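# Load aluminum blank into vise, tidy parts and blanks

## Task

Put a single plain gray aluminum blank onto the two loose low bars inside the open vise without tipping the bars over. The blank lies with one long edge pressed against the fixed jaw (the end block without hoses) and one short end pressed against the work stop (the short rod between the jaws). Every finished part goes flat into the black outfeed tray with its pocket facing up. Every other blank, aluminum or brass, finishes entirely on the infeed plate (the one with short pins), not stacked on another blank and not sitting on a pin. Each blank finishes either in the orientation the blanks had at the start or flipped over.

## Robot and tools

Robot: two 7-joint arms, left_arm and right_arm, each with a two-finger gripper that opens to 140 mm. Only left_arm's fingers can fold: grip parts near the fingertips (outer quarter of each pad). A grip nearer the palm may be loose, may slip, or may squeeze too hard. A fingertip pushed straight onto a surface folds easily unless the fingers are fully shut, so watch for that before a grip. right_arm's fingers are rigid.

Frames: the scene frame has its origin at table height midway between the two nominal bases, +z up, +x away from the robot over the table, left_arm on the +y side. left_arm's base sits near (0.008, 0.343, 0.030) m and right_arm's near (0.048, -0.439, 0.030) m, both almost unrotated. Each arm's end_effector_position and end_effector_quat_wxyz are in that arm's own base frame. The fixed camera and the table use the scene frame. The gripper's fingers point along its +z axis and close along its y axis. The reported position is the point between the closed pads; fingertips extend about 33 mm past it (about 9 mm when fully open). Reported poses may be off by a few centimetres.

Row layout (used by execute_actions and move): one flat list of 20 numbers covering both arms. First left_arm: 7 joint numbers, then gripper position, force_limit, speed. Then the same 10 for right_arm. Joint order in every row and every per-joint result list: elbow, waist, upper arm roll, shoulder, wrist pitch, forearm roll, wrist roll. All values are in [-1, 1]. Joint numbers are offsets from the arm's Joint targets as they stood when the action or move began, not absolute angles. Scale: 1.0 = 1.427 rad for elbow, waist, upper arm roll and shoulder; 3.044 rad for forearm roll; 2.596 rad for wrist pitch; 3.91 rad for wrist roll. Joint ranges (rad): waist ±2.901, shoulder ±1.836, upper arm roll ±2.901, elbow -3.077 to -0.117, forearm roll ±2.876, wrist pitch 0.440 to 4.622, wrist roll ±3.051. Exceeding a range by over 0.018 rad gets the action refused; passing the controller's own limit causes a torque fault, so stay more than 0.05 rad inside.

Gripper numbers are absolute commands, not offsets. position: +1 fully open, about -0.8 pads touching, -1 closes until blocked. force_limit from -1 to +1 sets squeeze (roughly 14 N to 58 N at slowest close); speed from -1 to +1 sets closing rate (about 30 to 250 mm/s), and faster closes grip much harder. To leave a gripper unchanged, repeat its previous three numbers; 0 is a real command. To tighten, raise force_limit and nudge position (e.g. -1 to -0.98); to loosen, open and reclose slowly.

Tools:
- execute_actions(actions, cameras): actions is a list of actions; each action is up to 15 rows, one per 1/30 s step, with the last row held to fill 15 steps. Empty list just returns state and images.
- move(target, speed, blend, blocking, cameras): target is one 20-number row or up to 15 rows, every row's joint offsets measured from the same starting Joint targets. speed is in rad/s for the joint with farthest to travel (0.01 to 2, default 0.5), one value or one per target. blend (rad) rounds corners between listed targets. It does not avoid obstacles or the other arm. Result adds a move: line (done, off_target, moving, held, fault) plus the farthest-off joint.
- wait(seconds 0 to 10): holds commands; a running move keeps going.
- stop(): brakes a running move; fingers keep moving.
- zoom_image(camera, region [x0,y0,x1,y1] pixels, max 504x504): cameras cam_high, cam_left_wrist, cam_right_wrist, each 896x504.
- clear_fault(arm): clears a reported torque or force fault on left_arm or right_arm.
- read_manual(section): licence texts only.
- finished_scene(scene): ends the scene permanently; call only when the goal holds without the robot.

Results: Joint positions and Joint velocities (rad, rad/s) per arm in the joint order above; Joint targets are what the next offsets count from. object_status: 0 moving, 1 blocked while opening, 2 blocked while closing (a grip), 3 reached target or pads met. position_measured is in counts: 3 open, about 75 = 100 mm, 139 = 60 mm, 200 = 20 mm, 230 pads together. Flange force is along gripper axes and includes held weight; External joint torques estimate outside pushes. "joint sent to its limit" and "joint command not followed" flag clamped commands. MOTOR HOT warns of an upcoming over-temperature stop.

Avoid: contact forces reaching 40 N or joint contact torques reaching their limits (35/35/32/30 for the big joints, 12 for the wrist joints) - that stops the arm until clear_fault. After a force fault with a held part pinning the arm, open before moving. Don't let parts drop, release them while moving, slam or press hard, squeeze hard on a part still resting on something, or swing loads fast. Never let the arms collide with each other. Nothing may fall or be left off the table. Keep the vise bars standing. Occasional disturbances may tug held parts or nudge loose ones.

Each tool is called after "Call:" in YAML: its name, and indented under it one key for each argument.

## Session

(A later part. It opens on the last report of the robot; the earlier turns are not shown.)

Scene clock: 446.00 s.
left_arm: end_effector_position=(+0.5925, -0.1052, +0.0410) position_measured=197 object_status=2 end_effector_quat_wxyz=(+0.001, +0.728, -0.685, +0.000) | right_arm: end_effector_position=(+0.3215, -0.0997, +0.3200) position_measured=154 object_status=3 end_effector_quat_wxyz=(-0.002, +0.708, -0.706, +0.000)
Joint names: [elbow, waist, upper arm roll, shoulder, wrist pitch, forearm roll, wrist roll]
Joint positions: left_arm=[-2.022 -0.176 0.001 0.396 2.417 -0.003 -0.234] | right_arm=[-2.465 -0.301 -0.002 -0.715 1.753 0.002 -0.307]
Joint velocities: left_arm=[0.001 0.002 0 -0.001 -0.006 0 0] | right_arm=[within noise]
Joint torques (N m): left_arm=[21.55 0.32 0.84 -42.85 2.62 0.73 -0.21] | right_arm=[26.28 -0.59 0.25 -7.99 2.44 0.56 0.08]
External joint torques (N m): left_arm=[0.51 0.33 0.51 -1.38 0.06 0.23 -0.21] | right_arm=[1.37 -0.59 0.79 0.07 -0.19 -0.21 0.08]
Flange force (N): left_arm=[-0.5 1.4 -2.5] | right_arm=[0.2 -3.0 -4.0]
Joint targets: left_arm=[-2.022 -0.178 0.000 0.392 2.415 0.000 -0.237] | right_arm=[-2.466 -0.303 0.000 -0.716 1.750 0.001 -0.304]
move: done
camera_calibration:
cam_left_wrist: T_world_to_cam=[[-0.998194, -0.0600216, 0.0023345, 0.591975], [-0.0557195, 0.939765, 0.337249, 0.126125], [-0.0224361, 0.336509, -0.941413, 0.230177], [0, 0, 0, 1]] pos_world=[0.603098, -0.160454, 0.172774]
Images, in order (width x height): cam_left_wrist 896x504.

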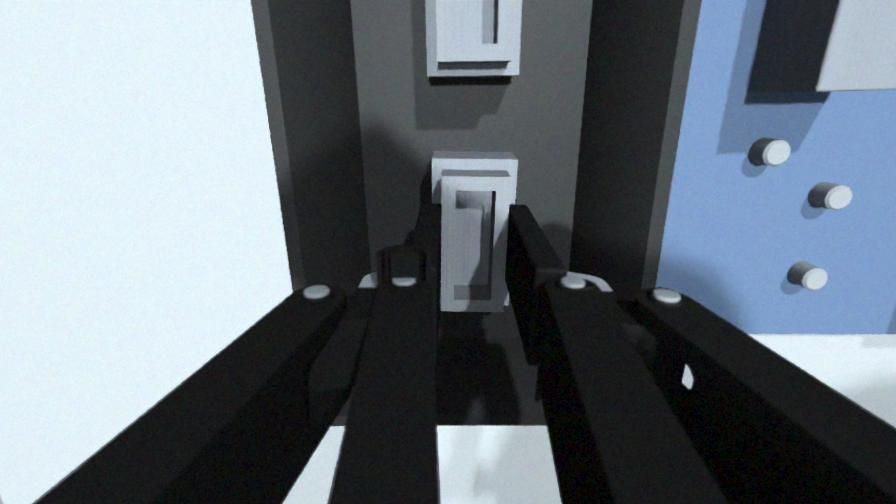

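Call:
move:
  target:
    - [0, 0, 0, 0, 0, 0, 0, -0.2, -1, -1, 0, 0, 0, 0, 0, 0, 0, -0.2, 0, 0]
    - [0.007131, 0, 0, -0.036403, -0.02393, 0, 0, -0.2, -1, -1, 0, 0, 0, 0, 0, 0, 0, -0.2, 0, 0]
    - [0.048002, 0, 0, -0.113657, -0.088863, 0, 0, -0.2, -1, -1, 0, 0, 0, 0, 0, 0, 0, -0.2, 0, 0]
  speed: [0.1, 0.08, 0.3]
  cameras: ["cam_left_wrist"]

Call:
zoom_image:
  camera: "cam_left_wrist"
  region: [340, 0, 640, 300]

Scene clock: 463.07 s.
left_arm: end_effector_position=(+0.5936, -0.1056, +0.1501) position_measured=154 object_status=3 end_effector_quat_wxyz=(+0.000, +0.728, -0.685, +0.002) | right_arm: end_effector_position=(+0.3215, -0.0997, +0.3200) position_measured=154 object_status=3 end_effector_quat_wxyz=(-0.002, +0.708, -0.706, +0.000)
Joint names: [elbow, waist, upper arm roll, shoulder, wrist pitch, forearm roll, wrist roll]
Joint positions: left_arm=[-1.954 -0.176 0.001 0.23 2.187 -0.003 -0.234] | right_arm=[-2.465 -0.301 -0.002 -0.715 1.753 0.002 -0.307]
Joint velocities: left_arm=[0 0 0 0 -0.005 0.001 0] | right_arm=[within noise]
Joint torques (N m): left_arm=[23.6 0.29 0.73 -38.82 2.55 0.84 -0.18] | right_arm=[26.25 -0.6 0.26 -8.05 2.46 0.56 0.11]
External joint torques (N m): left_arm=[0.21 0.22 0.47 0.05 -0.03 0.23 -0.18] | right_arm=[1.44 -0.69 0.7 -0.07 -0.15 -0.21 0.11]
Flange force (N): left_arm=[0.1 -1.0 -0.2] | right_arm=[0.3 -2.7 -4.1]
Joint targets: left_arm=[-1.954 -0.178 0.000 0.230 2.184 0.000 -0.237] | right_arm=[-2.466 -0.303 0.000 -0.716 1.750 0.001 -0.304]
move: done
camera_calibration:
cam_left_wrist: T_world_to_cam=[[-0.998223, -0.0595723, -0.00155811, 0.593511], [-0.056636, 0.940239, 0.335773, 0.0906392], [-0.0185378, 0.335265, -0.941942, 0.330704], [0, 0, 0, 1]] pos_world=[0.603721, -0.160739, 0.281995]
Images, in order (width x height): cam_left_wrist 896x504.

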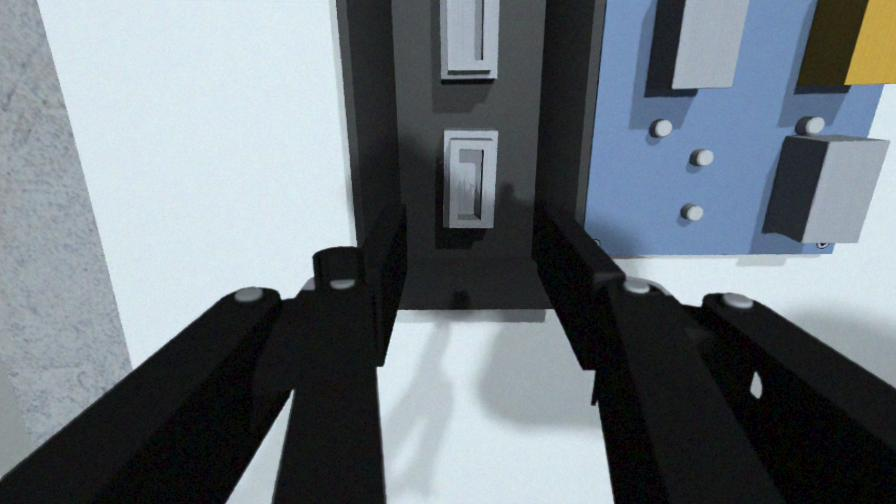

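Scaled by 1.680 from the camera's 896x504 image, which has a finer 1280x720 frame.

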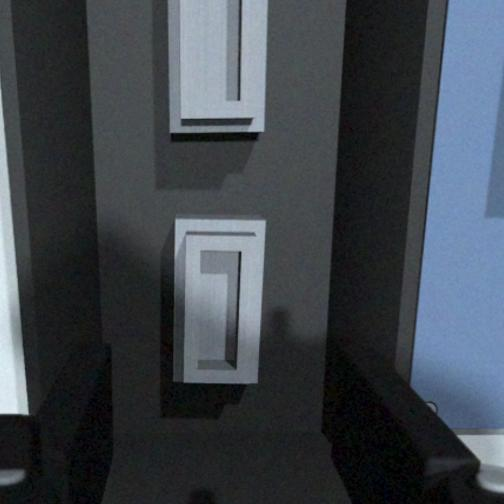

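Call:
move:
  target: [-0.439558, 0.333589, 0, -0.739916, -0.165104, 0, -0.0248, -0.2, -1, -1, 0.766629, 0.88672, 0, 0.916319, 0.082284, -0.000329, 0.313645, -0.2, 0, 0]
  speed: 0.7
  cameras: ["cam_right_wrist", "cam_high"]

Call:
zoom_image:
  camera: "cam_right_wrist"
  region: [330, 60, 600, 330]

Scene clock: 491.97 s.
left_arm: end_effector_position=(+0.2924, +0.0882, +0.3002) position_measured=154 object_status=3 end_effector_quat_wxyz=(+0.000, +0.891, -0.455, +0.001) | right_arm: end_effector_position=(+0.4084, +0.5889, +0.1583) position_measured=154 object_status=3 end_effector_quat_wxyz=(+0.004, +0.723, -0.691, -0.001)
Joint names: [elbow, waist, upper arm roll, shoulder, wrist pitch, forearm roll, wrist roll]
Joint positions: left_arm=[-2.58 0.297 -0.001 -0.824 1.758 -0.003 -0.33] | right_arm=[-1.374 0.963 0.001 0.592 1.959 0.002 0.918]
Joint velocities: left_arm=[within noise] | right_arm=[-0.001 -0.001 0 -0.001 0 0 0.005]
Joint torques (N m): left_arm=[24.6 0.97 0.31 -5.34 2.51 0.99 -0.21] | right_arm=[26.3 -0.34 1.32 -49.97 2.67 0.4 0.1]
External joint torques (N m): left_arm=[-0.01 0.95 0.91 -0.73 -0.08 0.25 -0.21] | right_arm=[1.66 -0.42 0.76 0.62 0.2 -0.3 0.1]
Flange force (N): left_arm=[-3.2 1.8 -0.1] | right_arm=[-9.7 -7.5 -1.6]
Joint targets: left_arm=[-2.581 0.298 0.000 -0.826 1.755 0.000 -0.334] | right_arm=[-1.372 0.962 0.000 0.592 1.963 0.000 0.923]
move: done
camera_calibration:
cam_right_wrist: T_world_to_cam=[[-0.998045, -0.0624929, -0.00116311, 0.454076], [-0.0591099, 0.937641, 0.342541, -0.578164], [-0.0203158, 0.34194, -0.939502, 0.0911532], [0, 0, 0, 1]] pos_world=[0.420865, 0.539318, 0.284212]
Images, in order (width x height): cam_high 896x504, cam_right_wrist 896x504.

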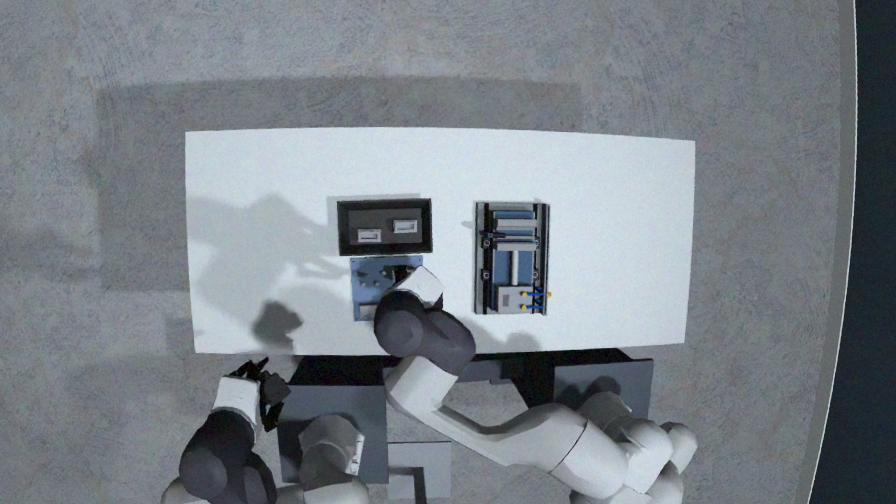

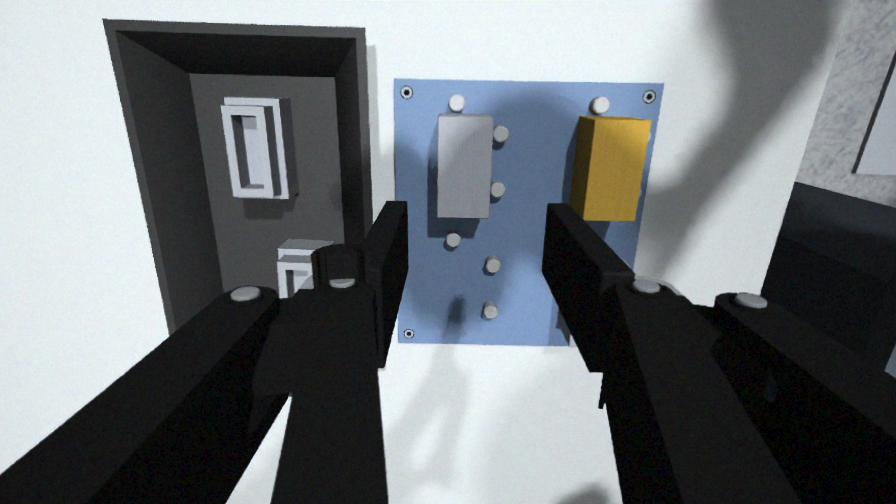

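Scaled by 1.867 from the camera's 896x504 image, which has a finer 1280x720 frame.

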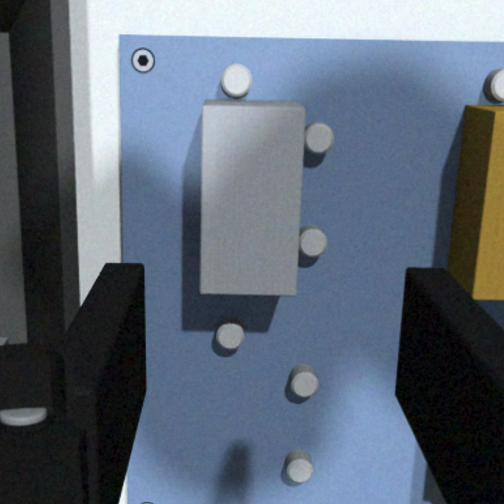

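Call:
execute_actions:
  actions: []
  cameras: ["cam_right_wrist"]

Scene clock: 513.37 s.
left_arm: end_effector_position=(+0.2922, +0.0882, +0.3001) position_measured=154 object_status=3 end_effector_quat_wxyz=(+0.000, +0.891, -0.455, +0.001) | right_arm: end_effector_position=(+0.4085, +0.5890, +0.1584) position_measured=154 object_status=3 end_effector_quat_wxyz=(+0.004, +0.722, -0.692, -0.001)
Joint names: [elbow, waist, upper arm roll, shoulder, wrist pitch, forearm roll, wrist roll]
Joint positions: left_arm=[-2.58 0.297 -0.001 -0.824 1.757 -0.003 -0.331] | right_arm=[-1.374 0.963 0.001 0.592 1.959 0.002 0.92]
Joint velocities: within noise
Joint torques (N m): left_arm=[24.75 0.95 0.29 -5.22 2.57 0.99 -0.2] | right_arm=[26.2 -0.34 1.28 -49.98 2.63 0.41 0.05]
External joint torques (N m): left_arm=[0.08 0.96 0.94 -0.64 -0.03 0.25 -0.2] | right_arm=[1.56 -0.2 0.87 0.65 0.16 -0.3 0.05]
Flange force (N): left_arm=[-3.1 1.2 -0.2] | right_arm=[-9.5 -7.0 -1.5]
Joint targets: left_arm=[-2.581 0.298 0.000 -0.826 1.755 0.000 -0.334] | right_arm=[-1.372 0.962 0.000 0.592 1.963 0.000 0.923]
Tool commands: left_gripper/position=-0.2 left_gripper/force_limit=-1.0 left_gripper/speed=-1.0 right_gripper/position=-0.2 right_gripper/force_limit=+0.0 right_gripper/speed=+0.0
camera_calibration:
cam_right_wrist: T_world_to_cam=[[-0.998165, -0.0605415, -0.00150837, 0.453145], [-0.0573879, 0.937628, 0.342872, -0.57907], [-0.0193437, 0.342329, -0.939381, 0.0905724], [0, 0, 0, 1]] pos_world=[0.420834, 0.539381, 0.284312]
Images, in order (width x height): cam_right_wrist 896x504.

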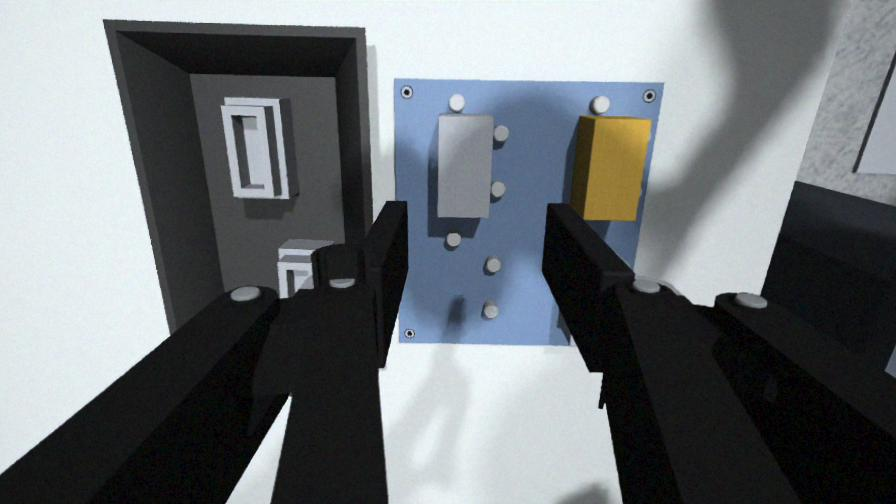

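Call:
move:
  target:
    - [0,0,0,0,0,0,0,-0.2,-1,-1,-0.055910,-0.002077,0,0.032912,0.048825,0,-0.001777,-0.2,-1,-1]
    - [0,0,0,0,0,0,0,-0.2,-1,-1,-0.069689,-0.002077,0,0.058216,0.070308,0,-0.001777,-0.2,-1,-1]
  speed: [0.15,0.1]
  blend: [0.02,0]
  cameras: ["cam_right_wrist"]

Scene clock: 545.87 s.
left_arm: end_effector_position=(+0.2921, +0.0881, +0.3000) position_measured=154 object_status=3 end_effector_quat_wxyz=(+0.001, +0.891, -0.454, +0.001) | right_arm: end_effector_position=(+0.4092, +0.5871, +0.0703) position_measured=154 object_status=3 end_effector_quat_wxyz=(+0.002, +0.722, -0.692, -0.001)
Joint names: [elbow, waist, upper arm roll, shoulder, wrist pitch, forearm roll, wrist roll]
Joint positions: left_arm=[-2.58 0.297 -0.001 -0.824 1.757 -0.003 -0.331] | right_arm=[-1.471 0.961 0.001 0.674 2.14 0.002 0.919]
Joint velocities: left_arm=[within noise] | right_arm=[-0.002 0 0 0 0.005 0.002 0.002]
Joint torques (N m): left_arm=[24.88 0.9 0.36 -5.17 2.61 1 -0.22] | right_arm=[25.16 -0.78 1.32 -50.95 2.64 0.38 -0.24]
External joint torques (N m): left_arm=[0.16 0.89 0.96 -0.52 0 0.26 -0.22] | right_arm=[1.33 -0.68 0.82 0.78 0.16 -0.27 -0.24]
Flange force (N): left_arm=[-2.8 0.7 -0.4] | right_arm=[-7.4 -6.8 0.6]
Joint targets: left_arm=[-2.581 0.298 0.000 -0.826 1.755 0.000 -0.334] | right_arm=[-1.472 0.959 0.000 0.675 2.146 0.000 0.916]
move: done; blend cut to 0 rad at target 1
camera_calibration:
cam_right_wrist: T_world_to_cam=[[-0.998287, -0.0584288, -0.00316848, 0.452443], [-0.0559395, 0.937066, 0.344642, -0.547385], [-0.0171679, 0.344229, -0.938729, 0.00640461], [0, 0, 0, 1]] pos_world=[0.421158, 0.537167, 0.196098]
Images, in order (width x height): cam_right_wrist 896x504.

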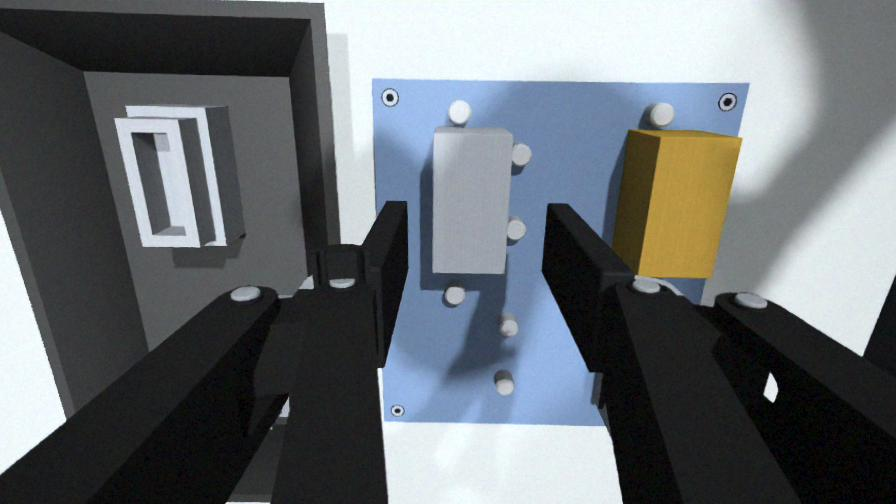

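Call:
move:
  target:
    - [0,0,0,0,0,0,0,-0.2,-1,-1,-0.011752,-0.001809,0,0.009910,0.011907,0,-0.001687,-0.2,-1,-1]
    - [0,0,0,0,0,0,0,-0.2,-1,-1,-0.015307,-0.001809,0,0.027420,0.023487,0,-0.001687,-0.2,-1,-1]
    - [0,0,0,0,0,0,0,-0.2,-1,-1,-0.015307,-0.001809,0,0.027420,0.023487,0,-0.001687,-1,-1,-1]
  speed: [0.1,0.06,0.06]
  cameras: ["cam_right_wrist"]

Scene clock: 563.20 s.
left_arm: end_effector_position=(+0.2920, +0.0881, +0.2999) position_measured=154 object_status=3 end_effector_quat_wxyz=(+0.001, +0.891, -0.454, +0.001) | right_arm: end_effector_position=(+0.4100, +0.5850, +0.0383) position_measured=183 object_status=2 end_effector_quat_wxyz=(+0.001, +0.723, -0.691, -0.001)
Joint names: [elbow, waist, upper arm roll, shoulder, wrist pitch, forearm roll, wrist roll]
Joint positions: left_arm=[-2.58 0.297 -0.001 -0.824 1.757 -0.003 -0.331] | right_arm=[-1.492 0.958 0.001 0.713 2.202 0.002 0.913]
Joint velocities: within noise
Joint torques (N m): left_arm=[24.81 0.89 0.31 -5.16 2.61 0.99 -0.23] | right_arm=[24.33 -0.63 1.31 -50.53 2.67 0.36 -0.27]
External joint torques (N m): left_arm=[0.16 0.87 0.9 -0.51 0.01 0.25 -0.23] | right_arm=[1.03 -0.6 0.73 1.44 0.2 -0.26 -0.27]
Flange force (N): left_arm=[-2.7 0.7 -0.3] | right_arm=[-7.4 -7.0 2.2]
Joint targets: left_arm=[-2.581 0.298 0.000 -0.826 1.755 0.000 -0.334] | right_arm=[-1.494 0.957 0.000 0.714 2.207 0.000 0.909]
move: done
camera_calibration:
cam_right_wrist: T_world_to_cam=[[-0.99805, -0.0622856, -0.0041996, 0.455292], [-0.0598935, 0.936406, 0.34577, -0.532381], [-0.017604, 0.345348, -0.93831, -0.0233854], [0, 0, 0, 1]] pos_world=[0.422106, 0.534959, 0.164051]
Images, in order (width x height): cam_right_wrist 896x504.

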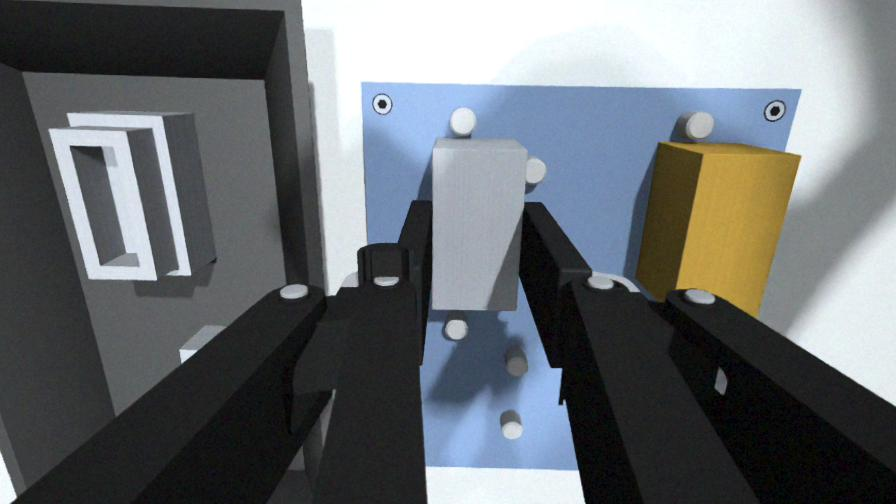

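Call:
move:
  target:
    - [0,0,0,0,0,0,0,-0.2,-1,-1,0,0,0,0,0,0,0,-0.27,-1,-1]
    - [0,0,0,0,0,0,0,-0.2,-1,-1,-0.000348,0,0,0.002597,0.001619,0,0,-0.27,-1,-1]
    - [0,0,0,0,0,0,0,-0.2,-1,-1,-0.000348,0,0,0.002597,0.001619,0,0,-1,-1,-1]
  speed: [0.1,0.06,0.06]
  cameras: ["cam_right_wrist"]

Scene clock: 575.33 s.
left_arm: end_effector_position=(+0.2920, +0.0881, +0.2999) position_measured=154 object_status=3 end_effector_quat_wxyz=(+0.001, +0.891, -0.454, +0.001) | right_arm: end_effector_position=(+0.4102, +0.5852, +0.0363) position_measured=183 object_status=0 end_effector_quat_wxyz=(+0.001, +0.723, -0.691, -0.001)
Joint names: [elbow, waist, upper arm roll, shoulder, wrist pitch, forearm roll, wrist roll]
Joint positions: left_arm=[-2.58 0.297 -0.001 -0.824 1.757 -0.003 -0.331] | right_arm=[-1.492 0.958 0.001 0.716 2.206 0.002 0.913]
Joint velocities: within noise
Joint torques (N m): left_arm=[24.84 0.91 0.34 -5.09 2.63 1 -0.16] | right_arm=[24.1 -0.72 1.36 -50.15 2.71 0.36 -0.19]
External joint torques (N m): left_arm=[0.17 0.9 0.95 -0.44 0.03 0.25 -0.16] | right_arm=[0.8 -0.9 0.64 1.87 0.23 -0.26 -0.19]
Flange force (N): left_arm=[-2.8 0.3 -0.3] | right_arm=[-7.3 -7.2 3.0]
Joint targets: left_arm=[-2.581 0.298 0.000 -0.826 1.755 0.000 -0.334] | right_arm=[-1.494 0.957 0.000 0.717 2.211 0.000 0.909]
move: done
camera_calibration:
cam_right_wrist: T_world_to_cam=[[-0.998042, -0.0623648, -0.00468128, 0.455539], [-0.0601244, 0.936194, 0.346304, -0.531703], [-0.0172146, 0.345908, -0.938111, -0.0257512], [0, 0, 0, 1]] pos_world=[0.422235, 0.535094, 0.162106]
Images, in order (width x height): cam_right_wrist 896x504.

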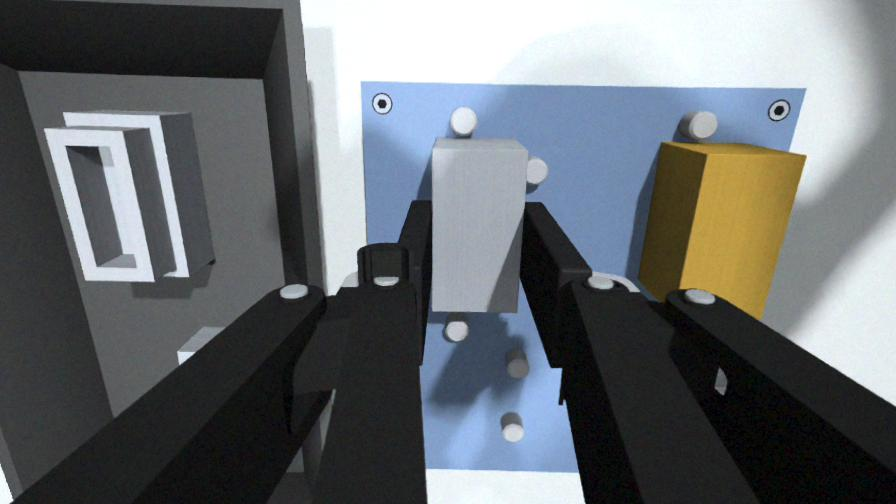

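Call:
move:
  target:
    - [0,0,0,0,0,0,0,-0.2,-1,-1,0.001631,0,0,-0.010242,-0.006527,0,0,-1,-1,-1]
    - [0,0,0,0,0,0,0,-0.2,-1,-1,0.001631,0,0,-0.010242,-0.006527,0,0,-0.98,0,-1]
    - [0,0,0,0,0,0,0,-0.2,-1,-1,0.010392,0,0,-0.038676,-0.026972,0,0,-0.98,0,-1]
    - [0,0,0,0,0,0,0,-0.2,-1,-1,0.034725,0,0,-0.074463,-0.060020,0,0,-0.98,0,-1]
    - [0,0,0,0,0,0,0,-0.2,-1,-1,0.078687,0,0,-0.103467,-0.100128,0,0,-0.98,0,-1]
    - [0,0,0,0,0,0,0,-0.2,-1,-1,-0.320821,-0.248924,0,-0.388822,-0.037380,0,-0.086242,-0.98,0,-1]
  speed: [0.06,0.06,0.08,0.12,0.15,0.4]
  blend: [0,0,0.02,0.02,0.04,0]
  cameras: ["cam_right_wrist"]

Scene clock: 608.63 s.
left_arm: end_effector_position=(+0.2919, +0.0881, +0.2999) position_measured=154 object_status=3 end_effector_quat_wxyz=(+0.001, +0.891, -0.454, +0.001) | right_arm: end_effector_position=(+0.4865, +0.3331, +0.1826) position_measured=185 object_status=2 end_effector_quat_wxyz=(+0.004, +0.715, -0.699, -0.001)
Joint names: [elbow, waist, upper arm roll, shoulder, wrist pitch, forearm roll, wrist roll]
Joint positions: left_arm=[-2.58 0.297 -0.001 -0.824 1.757 -0.003 -0.331] | right_arm=[-1.951 0.602 -0.002 0.166 2.108 0.002 0.577]
Joint velocities: left_arm=[within noise] | right_arm=[0.001 -0.001 -0.001 -0.001 0 0 -0.005]
Joint torques (N m): left_arm=[24.85 0.9 0.3 -5.1 2.63 0.99 -0.18] | right_arm=[25.86 -0.34 1.18 -38.56 2.86 0.39 -0.27]
External joint torques (N m): left_arm=[0.11 0.88 0.9 -0.37 0.02 0.25 -0.18] | right_arm=[1.84 -0.41 0.98 -1.04 0.35 -0.25 -0.27]
Flange force (N): left_arm=[-2.6 0.2 -0.2] | right_arm=[-2.0 -3.3 -2.7]
Joint targets: left_arm=[-2.581 0.298 0.000 -0.826 1.755 0.000 -0.334] | right_arm=[-1.952 0.601 0.000 0.163 2.114 0.000 0.572]
move: done
camera_calibration:
cam_right_wrist: T_world_to_cam=[[-0.999238, -0.0390149, 0.000868407, 0.508396], [-0.0363526, 0.938683, 0.34286, -0.353482], [-0.0141918, 0.342567, -0.939386, 0.199885], [0, 0, 0, 1]] pos_world=[0.497995, 0.283168, 0.308522]
Images, in order (width x height): cam_right_wrist 896x504.

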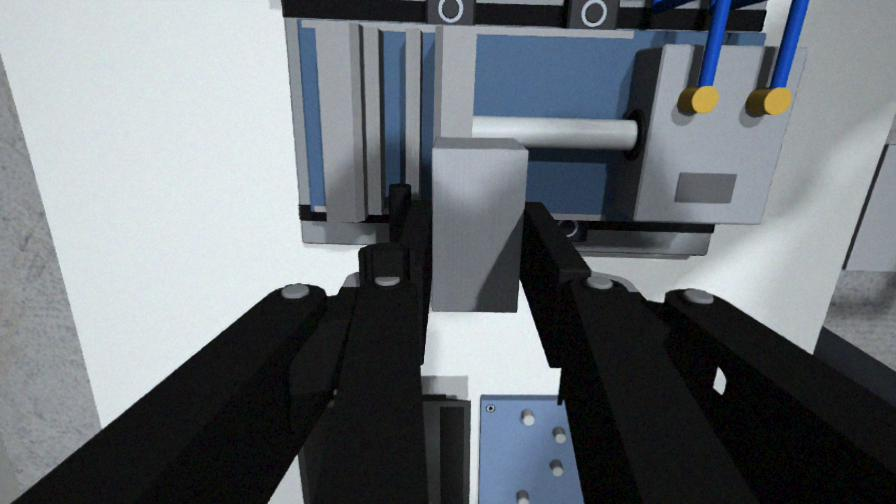

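Call:
zoom_image:
  camera: "cam_right_wrist"
  region: [280, 10, 540, 240]

Scaled by 1.938 from the camera's 896x504 image, which has a finer 1280x720 frame.

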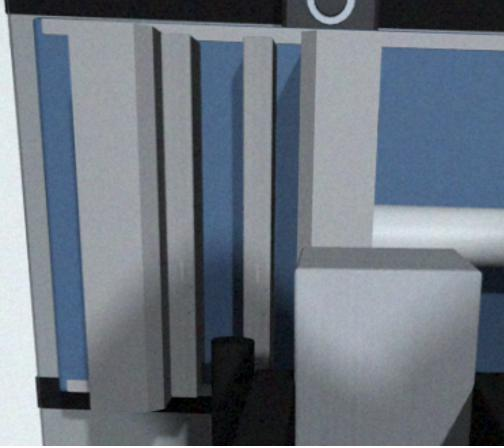

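Call:
zoom_image:
  camera: "cam_right_wrist"
  region: [340, 130, 540, 330]

Call:
zoom_image:
  camera: "cam_right_wrist"
  region: [310, 0, 480, 140]

Scaled by 2.520 from the camera's 896x504 image, which has a finer 1280x720 frame.

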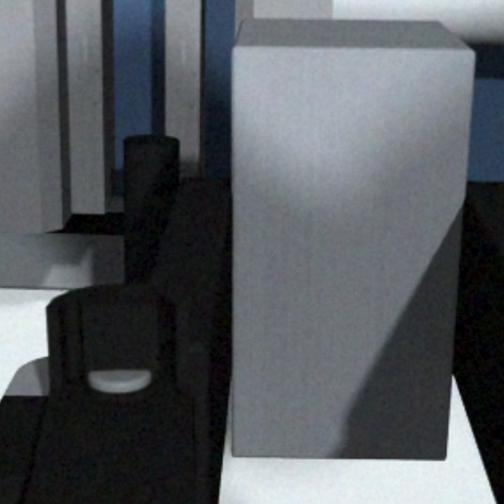

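Scaled by 2.965 from the camera's 896x504 image, which has a finer 1280x720 frame.

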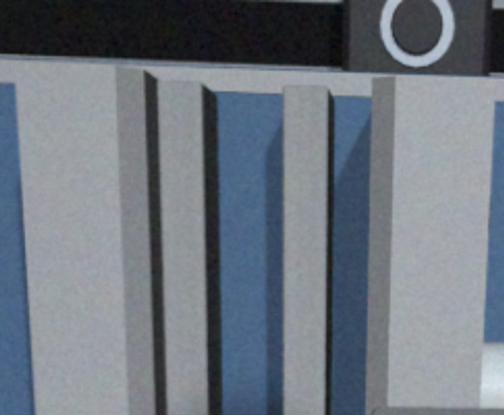

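Call:
zoom_image:
  camera: "cam_right_wrist"
  region: [330, 15, 390, 55]

Call:
zoom_image:
  camera: "cam_right_wrist"
  region: [335, 175, 395, 235]

Scaled by 8.400 from the camera's 896x504 image, which has a finer 1280x720 frame.

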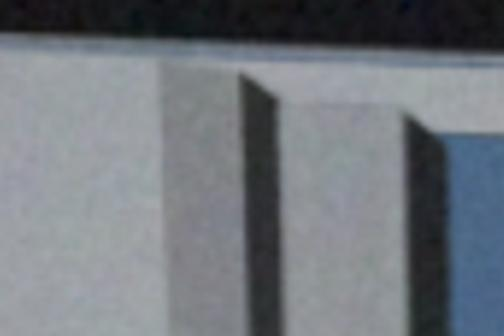

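Scaled by 8.400 from the camera's 896x504 image, which has a finer 1280x720 frame.

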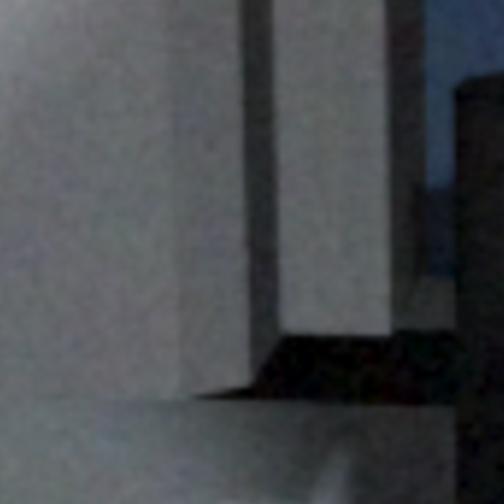

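Call:
move:
  target:
    - [0,0,0,0,0,0,0,-0.2,-1,-1,0.017567,-0.056984,0,0.040178,0.012429,0,-0.014661,-0.98,0,-1]
    - [0,0,0,0,0,0,0,-0.2,-1,-1,-0.006052,-0.056984,0,0.067048,0.040183,0,-0.014661,-0.98,0,-1]
  speed: [0.12,0.08]
  cameras: ["cam_right_wrist"]

Scene clock: 697.20 s.
left_arm: end_effector_position=(+0.2919, +0.0881, +0.2999) position_measured=154 object_status=3 end_effector_quat_wxyz=(+0.001, +0.891, -0.454, +0.001) | right_arm: end_effector_position=(+0.5223, +0.2997, +0.1319) position_measured=185 object_status=2 end_effector_quat_wxyz=(+0.004, +0.708, -0.707, -0.002)
Joint names: [elbow, waist, upper arm roll, shoulder, wrist pitch, forearm roll, wrist roll]
Joint positions: left_arm=[-2.581 0.297 -0.001 -0.824 1.757 -0.003 -0.331] | right_arm=[-1.96 0.521 -0.001 0.259 2.212 0.002 0.518]
Joint velocities: left_arm=[within noise] | right_arm=[-0.001 -0.001 0 -0.001 0.005 -0.001 -0.001]
Joint torques (N m): left_arm=[24.86 0.89 0.3 -5.11 2.64 0.98 -0.16] | right_arm=[25.18 -0.47 1.06 -40.1 2.96 0.35 -0.24]
External joint torques (N m): left_arm=[0.17 0.88 0.89 -0.46 0.04 0.24 -0.16] | right_arm=[1.95 -0.49 0.83 -0.34 0.46 -0.24 -0.24]
Flange force (N): left_arm=[-2.7 0.4 -0.3] | right_arm=[-2.8 -5.7 -1.3]
Joint targets: left_arm=[-2.581 0.298 0.000 -0.826 1.755 0.000 -0.334] | right_arm=[-1.960 0.520 0.000 0.258 2.218 0.000 0.515]
move: done
camera_calibration:
cam_right_wrist: T_world_to_cam=[[-0.999826, -0.0186578, -0.00020364, 0.537241], [-0.0175889, 0.938796, 0.344024, -0.313448], [-0.00622755, 0.343968, -0.938961, 0.15951], [0, 0, 0, 1]] pos_world=[0.532628, 0.249421, 0.257717]
Images, in order (width x height): cam_right_wrist 896x504.

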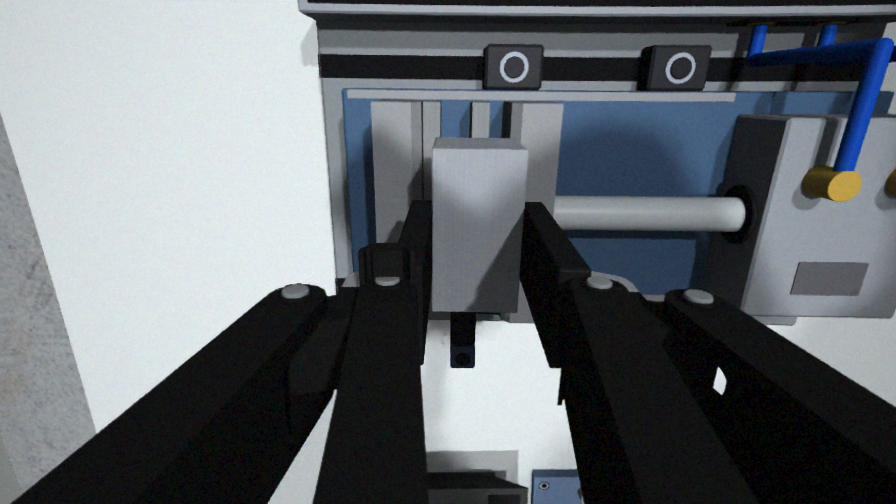

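Call:
zoom_image:
  camera: "cam_right_wrist"
  region: [360, 90, 570, 210]

Call:
zoom_image:
  camera: "cam_right_wrist"
  region: [410, 95, 470, 145]

Call:
zoom_image:
  camera: "cam_right_wrist"
  region: [480, 95, 540, 145]

Scaled by 2.400 from the camera's 896x504 image, which has a finer 1280x720 frame.

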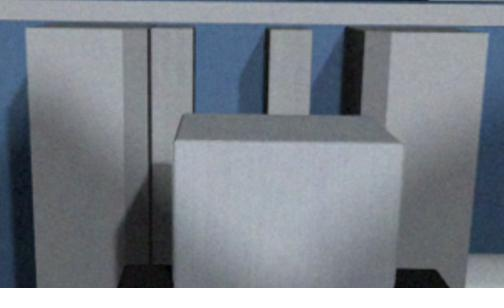

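Scaled by 8.400 from the camera's 896x504 image, which has a finer 1280x720 frame.

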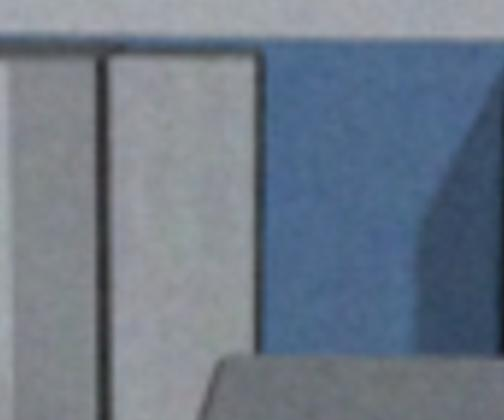

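Scaled by 8.400 from the camera's 896x504 image, which has a finer 1280x720 frame.

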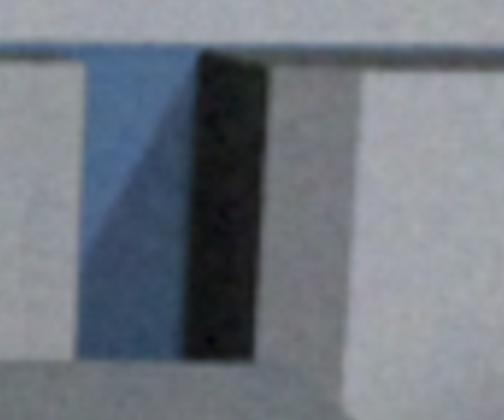

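Call:
zoom_image:
  camera: "cam_right_wrist"
  region: [405, 140, 465, 210]

Call:
zoom_image:
  camera: "cam_right_wrist"
  region: [410, 270, 470, 330]

Scaled by 7.200 from the camera's 896x504 image, which has a finer 1280x720 frame.

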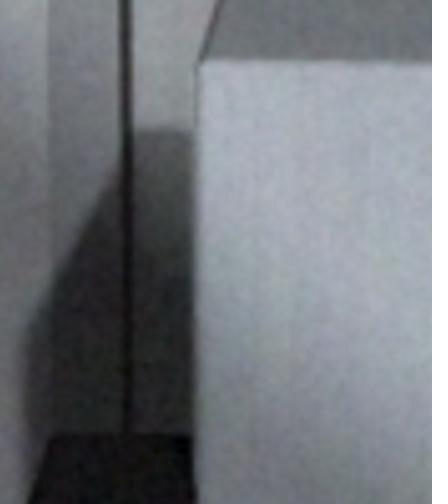

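Scaled by 8.400 from the camera's 896x504 image, which has a finer 1280x720 frame.

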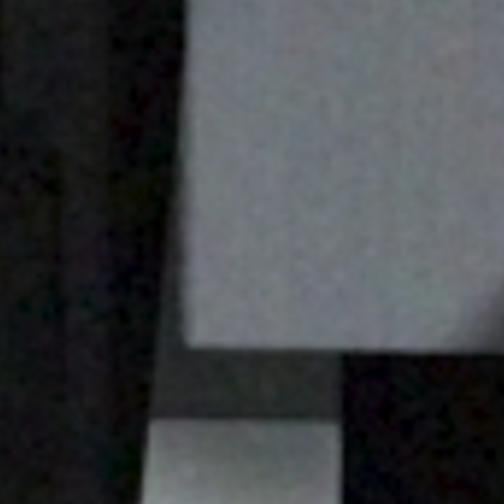

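Call:
zoom_image:
  camera: "cam_right_wrist"
  region: [490, 120, 550, 190]

Scaled by 7.200 from the camera's 896x504 image, which has a finer 1280x720 frame.

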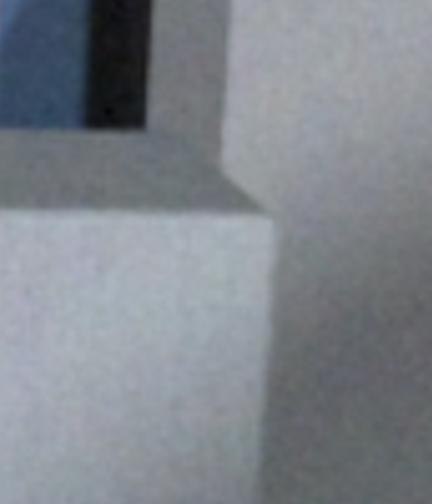

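Call:
move:
  target:
    - [0,0,0,0,0,0,0,-0.2,-1,-1,0.007392,-0.001722,0,0.005087,-0.001267,0,-0.000628,-0.98,0,-1]
    - [0,0,0,0,0,0,0,-0.2,-1,-1,0.001468,-0.001722,0,0.013861,0.006812,0,-0.000628,-0.98,0,-1]
  speed: [0.05,0.02]
  cameras: ["cam_right_wrist"]

Scene clock: 770.43 s.
left_arm: end_effector_position=(+0.2919, +0.0881, +0.2999) position_measured=154 object_status=3 end_effector_quat_wxyz=(+0.001, +0.891, -0.454, +0.001) | right_arm: end_effector_position=(+0.5253, +0.3000, +0.1228) position_measured=185 object_status=2 end_effector_quat_wxyz=(+0.003, +0.708, -0.706, -0.001)
Joint names: [elbow, waist, upper arm roll, shoulder, wrist pitch, forearm roll, wrist roll]
Joint positions: left_arm=[-2.581 0.297 -0.001 -0.824 1.757 -0.003 -0.331] | right_arm=[-1.958 0.519 -0.001 0.278 2.229 0.002 0.516]
Joint velocities: left_arm=[within noise] | right_arm=[-0.001 0 -0.001 0.001 0.005 0.001 0]
Joint torques (N m): left_arm=[24.87 0.88 0.31 -5.11 2.66 1.01 -0.19] | right_arm=[25 -0.7 0.98 -40.22 2.92 0.33 -0.25]
External joint torques (N m): left_arm=[0.25 0.86 0.91 -0.5 0.07 0.27 -0.19] | right_arm=[1.88 -0.7 0.76 0.03 0.41 -0.25 -0.25]
Flange force (N): left_arm=[-2.7 0.3 -0.4] | right_arm=[-2.9 -6.6 -0.7]
Joint targets: left_arm=[-2.581 0.298 0.000 -0.826 1.755 0.000 -0.334] | right_arm=[-1.958 0.518 0.000 0.278 2.236 0.000 0.512]
move: done
camera_calibration:
cam_right_wrist: T_world_to_cam=[[-0.999819, -0.0190299, -0.000876218, 0.540515], [-0.0181678, 0.93867, 0.344337, -0.310251], [-0.00573023, 0.344291, -0.938846, 0.150549], [0, 0, 0, 1]] pos_world=[0.535643, 0.249676, 0.248647]
Images, in order (width x height): cam_right_wrist 896x504.

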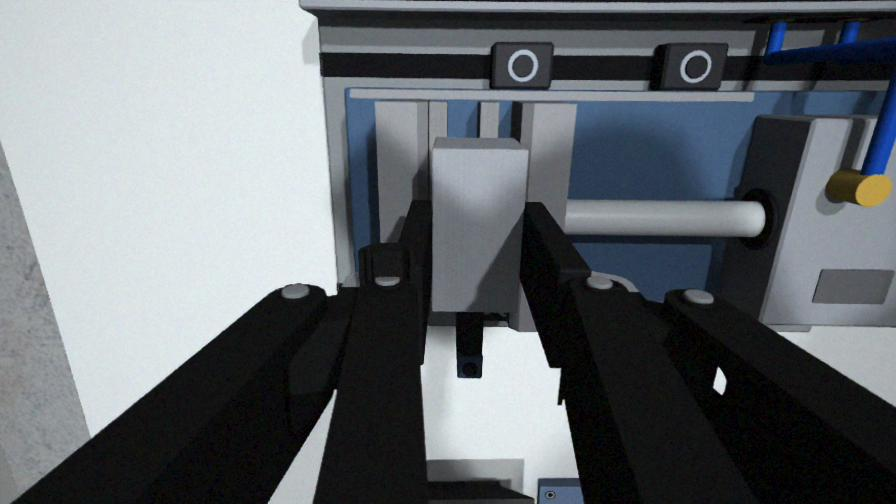

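Call:
zoom_image:
  camera: "cam_right_wrist"
  region: [405, 95, 555, 175]

Scaled by 3.360 from the camera's 896x504 image, which has a finer 1280x720 frame.

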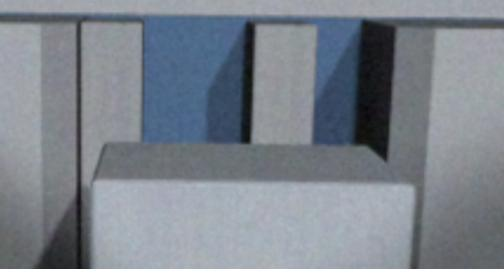

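Call:
move:
  target:
    - [0,0,0,0,0,0,0,-0.2,-1,-1,-0.006237,0,0,0.010634,0.009273,0,0,-0.98,0,-1]
    - [0,0,0,0,0,0,0,-0.2,-1,-1,-0.001282,-0.001139,0,0.013959,0.008378,0,-0.000416,-0.98,0,-1]
  speed: [0.02,0.01]
  cameras: ["cam_right_wrist"]

Scene clock: 784.13 s.
left_arm: end_effector_position=(+0.2919, +0.0881, +0.2998) position_measured=154 object_status=3 end_effector_quat_wxyz=(+0.001, +0.891, -0.454, +0.001) | right_arm: end_effector_position=(+0.5265, +0.2996, +0.1106) position_measured=185 object_status=2 end_effector_quat_wxyz=(+0.004, +0.708, -0.707, -0.002)
Joint names: [elbow, waist, upper arm roll, shoulder, wrist pitch, forearm roll, wrist roll]
Joint positions: left_arm=[-2.581 0.297 -0.001 -0.824 1.757 -0.003 -0.331] | right_arm=[-1.963 0.518 -0.001 0.298 2.254 0.002 0.514]
Joint velocities: within noise
Joint torques (N m): left_arm=[24.85 0.84 0.31 -5.08 2.66 0.98 -0.21] | right_arm=[25.18 -0.74 0.98 -40.58 2.6 0.34 -0.24]
External joint torques (N m): left_arm=[0.18 0.88 1 -0.48 0.06 0.24 -0.21] | right_arm=[2.27 -0.83 0.65 0.06 0.09 -0.24 -0.24]
Flange force (N): left_arm=[-2.8 0.4 -0.3] | right_arm=[-3.7 -8.5 -1.5]
Joint targets: left_arm=[-2.581 0.298 0.000 -0.826 1.755 0.000 -0.334] | right_arm=[-1.960 0.516 0.000 0.298 2.258 0.000 0.511]
move: done
camera_calibration:
cam_right_wrist: T_world_to_cam=[[-0.999825, -0.0187262, -0.000268452, 0.541541], [-0.0176758, 0.938811, 0.343979, -0.305883], [-0.00618938, 0.343923, -0.938977, 0.139604], [0, 0, 0, 1]] pos_world=[0.536903, 0.249294, 0.236448]
Images, in order (width x height): cam_right_wrist 896x504.

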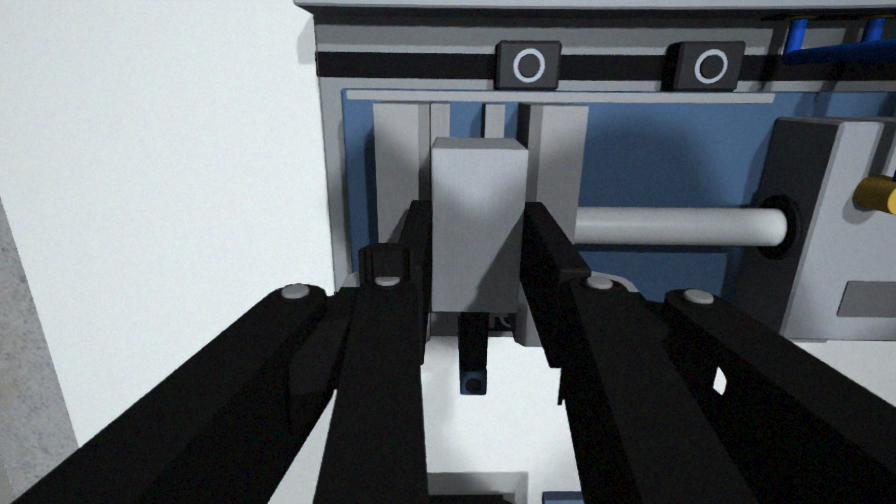

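Call:
move:
  target: [0,0,0,0,0,0,0,-0.2,-1,-1,0.002486,-0.000567,0,0.001666,-0.000451,0,-0.000207,-0.98,0,-1]
  speed: 0.01
  cameras: []

Scene clock: 790.30 s.
left_arm: end_effector_position=(+0.2919, +0.0881, +0.2998) position_measured=154 object_status=3 end_effector_quat_wxyz=(+0.001, +0.891, -0.454, +0.001) | right_arm: end_effector_position=(+0.5279, +0.2998, +0.1107) position_measured=185 object_status=2 end_effector_quat_wxyz=(+0.003, +0.708, -0.707, -0.001)
Joint names: [elbow, waist, upper arm roll, shoulder, wrist pitch, forearm roll, wrist roll]
Joint positions: left_arm=[-2.581 0.297 -0.001 -0.824 1.757 -0.003 -0.331] | right_arm=[-1.96 0.517 -0.001 0.301 2.254 0.002 0.513]
Joint velocities: within noise
Joint torques (N m): left_arm=[24.83 0.87 0.37 -5.09 2.65 0.99 -0.21] | right_arm=[25.83 -0.83 1.08 -40.63 2.61 0.34 -0.26]
External joint torques (N m): left_arm=[0.17 0.85 0.97 -0.45 0.06 0.25 -0.21] | right_arm=[2.96 -0.69 0.95 0.07 0.11 -0.23 -0.26]
Flange force (N): left_arm=[-2.7 0.3 -0.3] | right_arm=[-5.3 -10.8 -2.0]
Joint targets: left_arm=[-2.581 0.298 0.000 -0.826 1.755 0.000 -0.334] | right_arm=[-1.957 0.515 0.000 0.300 2.256 0.000 0.510]
move: done
No camera images: "cameras" was empty.

Call:
move:
  target: [0,0,0,0,0,0,0,-0.2,-1,-1,0.001990,-0.000453,0,0.001332,-0.000362,0,-0.000165,-0.98,0,-1]
  speed: 0.01
  cameras: ["cam_right_wrist"]

Scene clock: 795.07 s.
left_arm: end_effector_position=(+0.2919, +0.0881, +0.2998) position_measured=154 object_status=3 end_effector_quat_wxyz=(+0.001, +0.891, -0.454, +0.001) | right_arm: end_effector_position=(+0.5287, +0.2999, +0.1106) position_measured=185 object_status=2 end_effector_quat_wxyz=(+0.003, +0.708, -0.706, -0.001)
Joint names: [elbow, waist, upper arm roll, shoulder, wrist pitch, forearm roll, wrist roll]
Joint positions: left_arm=[-2.581 0.297 -0.001 -0.824 1.757 -0.003 -0.331] | right_arm=[-1.957 0.516 -0.001 0.302 2.254 0.002 0.513]
Joint velocities: within noise
Joint torques (N m): left_arm=[24.86 0.88 0.29 -5.08 2.66 0.99 -0.17] | right_arm=[25.75 -0.99 0.71 -40.62 2.96 0.36 -0.2]
External joint torques (N m): left_arm=[0.22 0.84 0.86 -0.46 0.07 0.24 -0.17] | right_arm=[2.83 -0.97 0.48 0.17 0.45 -0.22 -0.2]
Flange force (N): left_arm=[-2.6 0.3 -0.4] | right_arm=[-4.6 -10.5 -1.0]
Joint targets: left_arm=[-2.581 0.298 0.000 -0.826 1.755 0.000 -0.334] | right_arm=[-1.954 0.515 0.000 0.302 2.255 0.000 0.509]
move: done
camera_calibration:
cam_right_wrist: T_world_to_cam=[[-0.999811, -0.0193648, -0.00172922, 0.544032], [-0.0187739, 0.93852, 0.344715, -0.305553], [-0.00505243, 0.344683, -0.938706, 0.13863], [0, 0, 0, 1]] pos_world=[0.538893, 0.249519, 0.236402]
Images, in order (width x height): cam_right_wrist 896x504.

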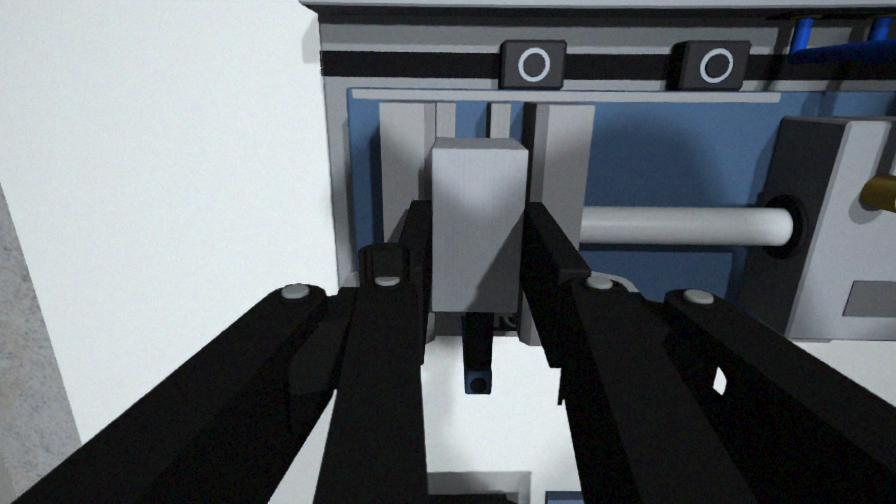

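Call:
zoom_image:
  camera: "cam_right_wrist"
  region: [405, 95, 555, 175]

Scaled by 3.360 from the camera's 896x504 image, which has a finer 1280x720 frame.

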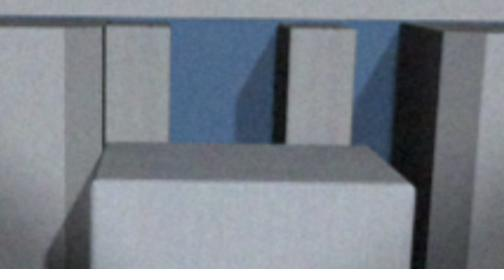

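Call:
move:
  target: [0,0,0,0,0,0,0,-0.2,-1,-1,0.002498,-0.000565,0,0.001670,-0.000455,0,-0.000206,-0.98,0,-1]
  speed: 0.01
  cameras: []

Scene clock: 807.73 s.
left_arm: end_effector_position=(+0.2918, +0.0881, +0.2998) position_measured=154 object_status=3 end_effector_quat_wxyz=(+0.001, +0.891, -0.454, +0.001) | right_arm: end_effector_position=(+0.5288, +0.3000, +0.1102) position_measured=185 object_status=2 end_effector_quat_wxyz=(+0.004, +0.708, -0.706, -0.002)
Joint names: [elbow, waist, upper arm roll, shoulder, wrist pitch, forearm roll, wrist roll]
Joint positions: left_arm=[-2.581 0.297 -0.001 -0.824 1.757 -0.003 -0.331] | right_arm=[-1.955 0.516 -0.001 0.305 2.252 0.002 0.512]
Joint velocities: within noise
Joint torques (N m): left_arm=[24.85 0.84 0.29 -5.05 2.66 1 -0.17] | right_arm=[26.11 -1.41 0.49 -40.51 3.2 0.33 -0.3]
External joint torques (N m): left_arm=[0.17 0.83 0.9 -0.4 0.06 0.26 -0.17] | right_arm=[3.09 -1.44 0.22 0.49 0.68 -0.25 -0.3]
Flange force (N): left_arm=[-2.6 0.2 -0.3] | right_arm=[-4.6 -12.3 -0.3]
Joint targets: left_arm=[-2.581 0.298 0.000 -0.826 1.755 0.000 -0.334] | right_arm=[-1.950 0.514 0.000 0.305 2.254 0.000 0.508]
move: done
No camera images: "cameras" was empty.

Call:
move:
  target: [0,0,0,0,0,0,0,-0.2,-1,-1,0.002471,0.004052,0,0.001650,-0.000451,0,0.001479,-0.98,0,-1]
  speed: 0.01
  cameras: []

Scene clock: 817.50 s.
left_arm: end_effector_position=(+0.2918, +0.0881, +0.2998) position_measured=154 object_status=3 end_effector_quat_wxyz=(+0.001, +0.891, -0.454, +0.001) | right_arm: end_effector_position=(+0.5288, +0.3011, +0.1096) position_measured=185 object_status=2 end_effector_quat_wxyz=(+0.004, +0.709, -0.706, -0.002)
Joint names: [elbow, waist, upper arm roll, shoulder, wrist pitch, forearm roll, wrist roll]
Joint positions: left_arm=[-2.581 0.297 -0.001 -0.824 1.757 -0.003 -0.331] | right_arm=[-1.951 0.518 -0.001 0.308 2.25 0.002 0.512]
Joint velocities: within noise
Joint torques (N m): left_arm=[24.87 0.85 0.34 -5.11 2.67 0.98 -0.2] | right_arm=[26.42 0.14 1.05 -41.29 3.19 0.33 0.07]
External joint torques (N m): left_arm=[0.22 0.87 0.97 -0.49 0.08 0.24 -0.2] | right_arm=[3.54 0.31 0.94 -0.39 0.69 -0.24 0.07]
Flange force (N): left_arm=[-2.7 0.3 -0.3] | right_arm=[-7.0 -10.4 -1.8]
Joint targets: left_arm=[-2.581 0.298 0.000 -0.826 1.755 0.000 -0.334] | right_arm=[-1.947 0.520 0.000 0.307 2.253 0.000 0.514]
move: done
No camera images: "cameras" was empty.


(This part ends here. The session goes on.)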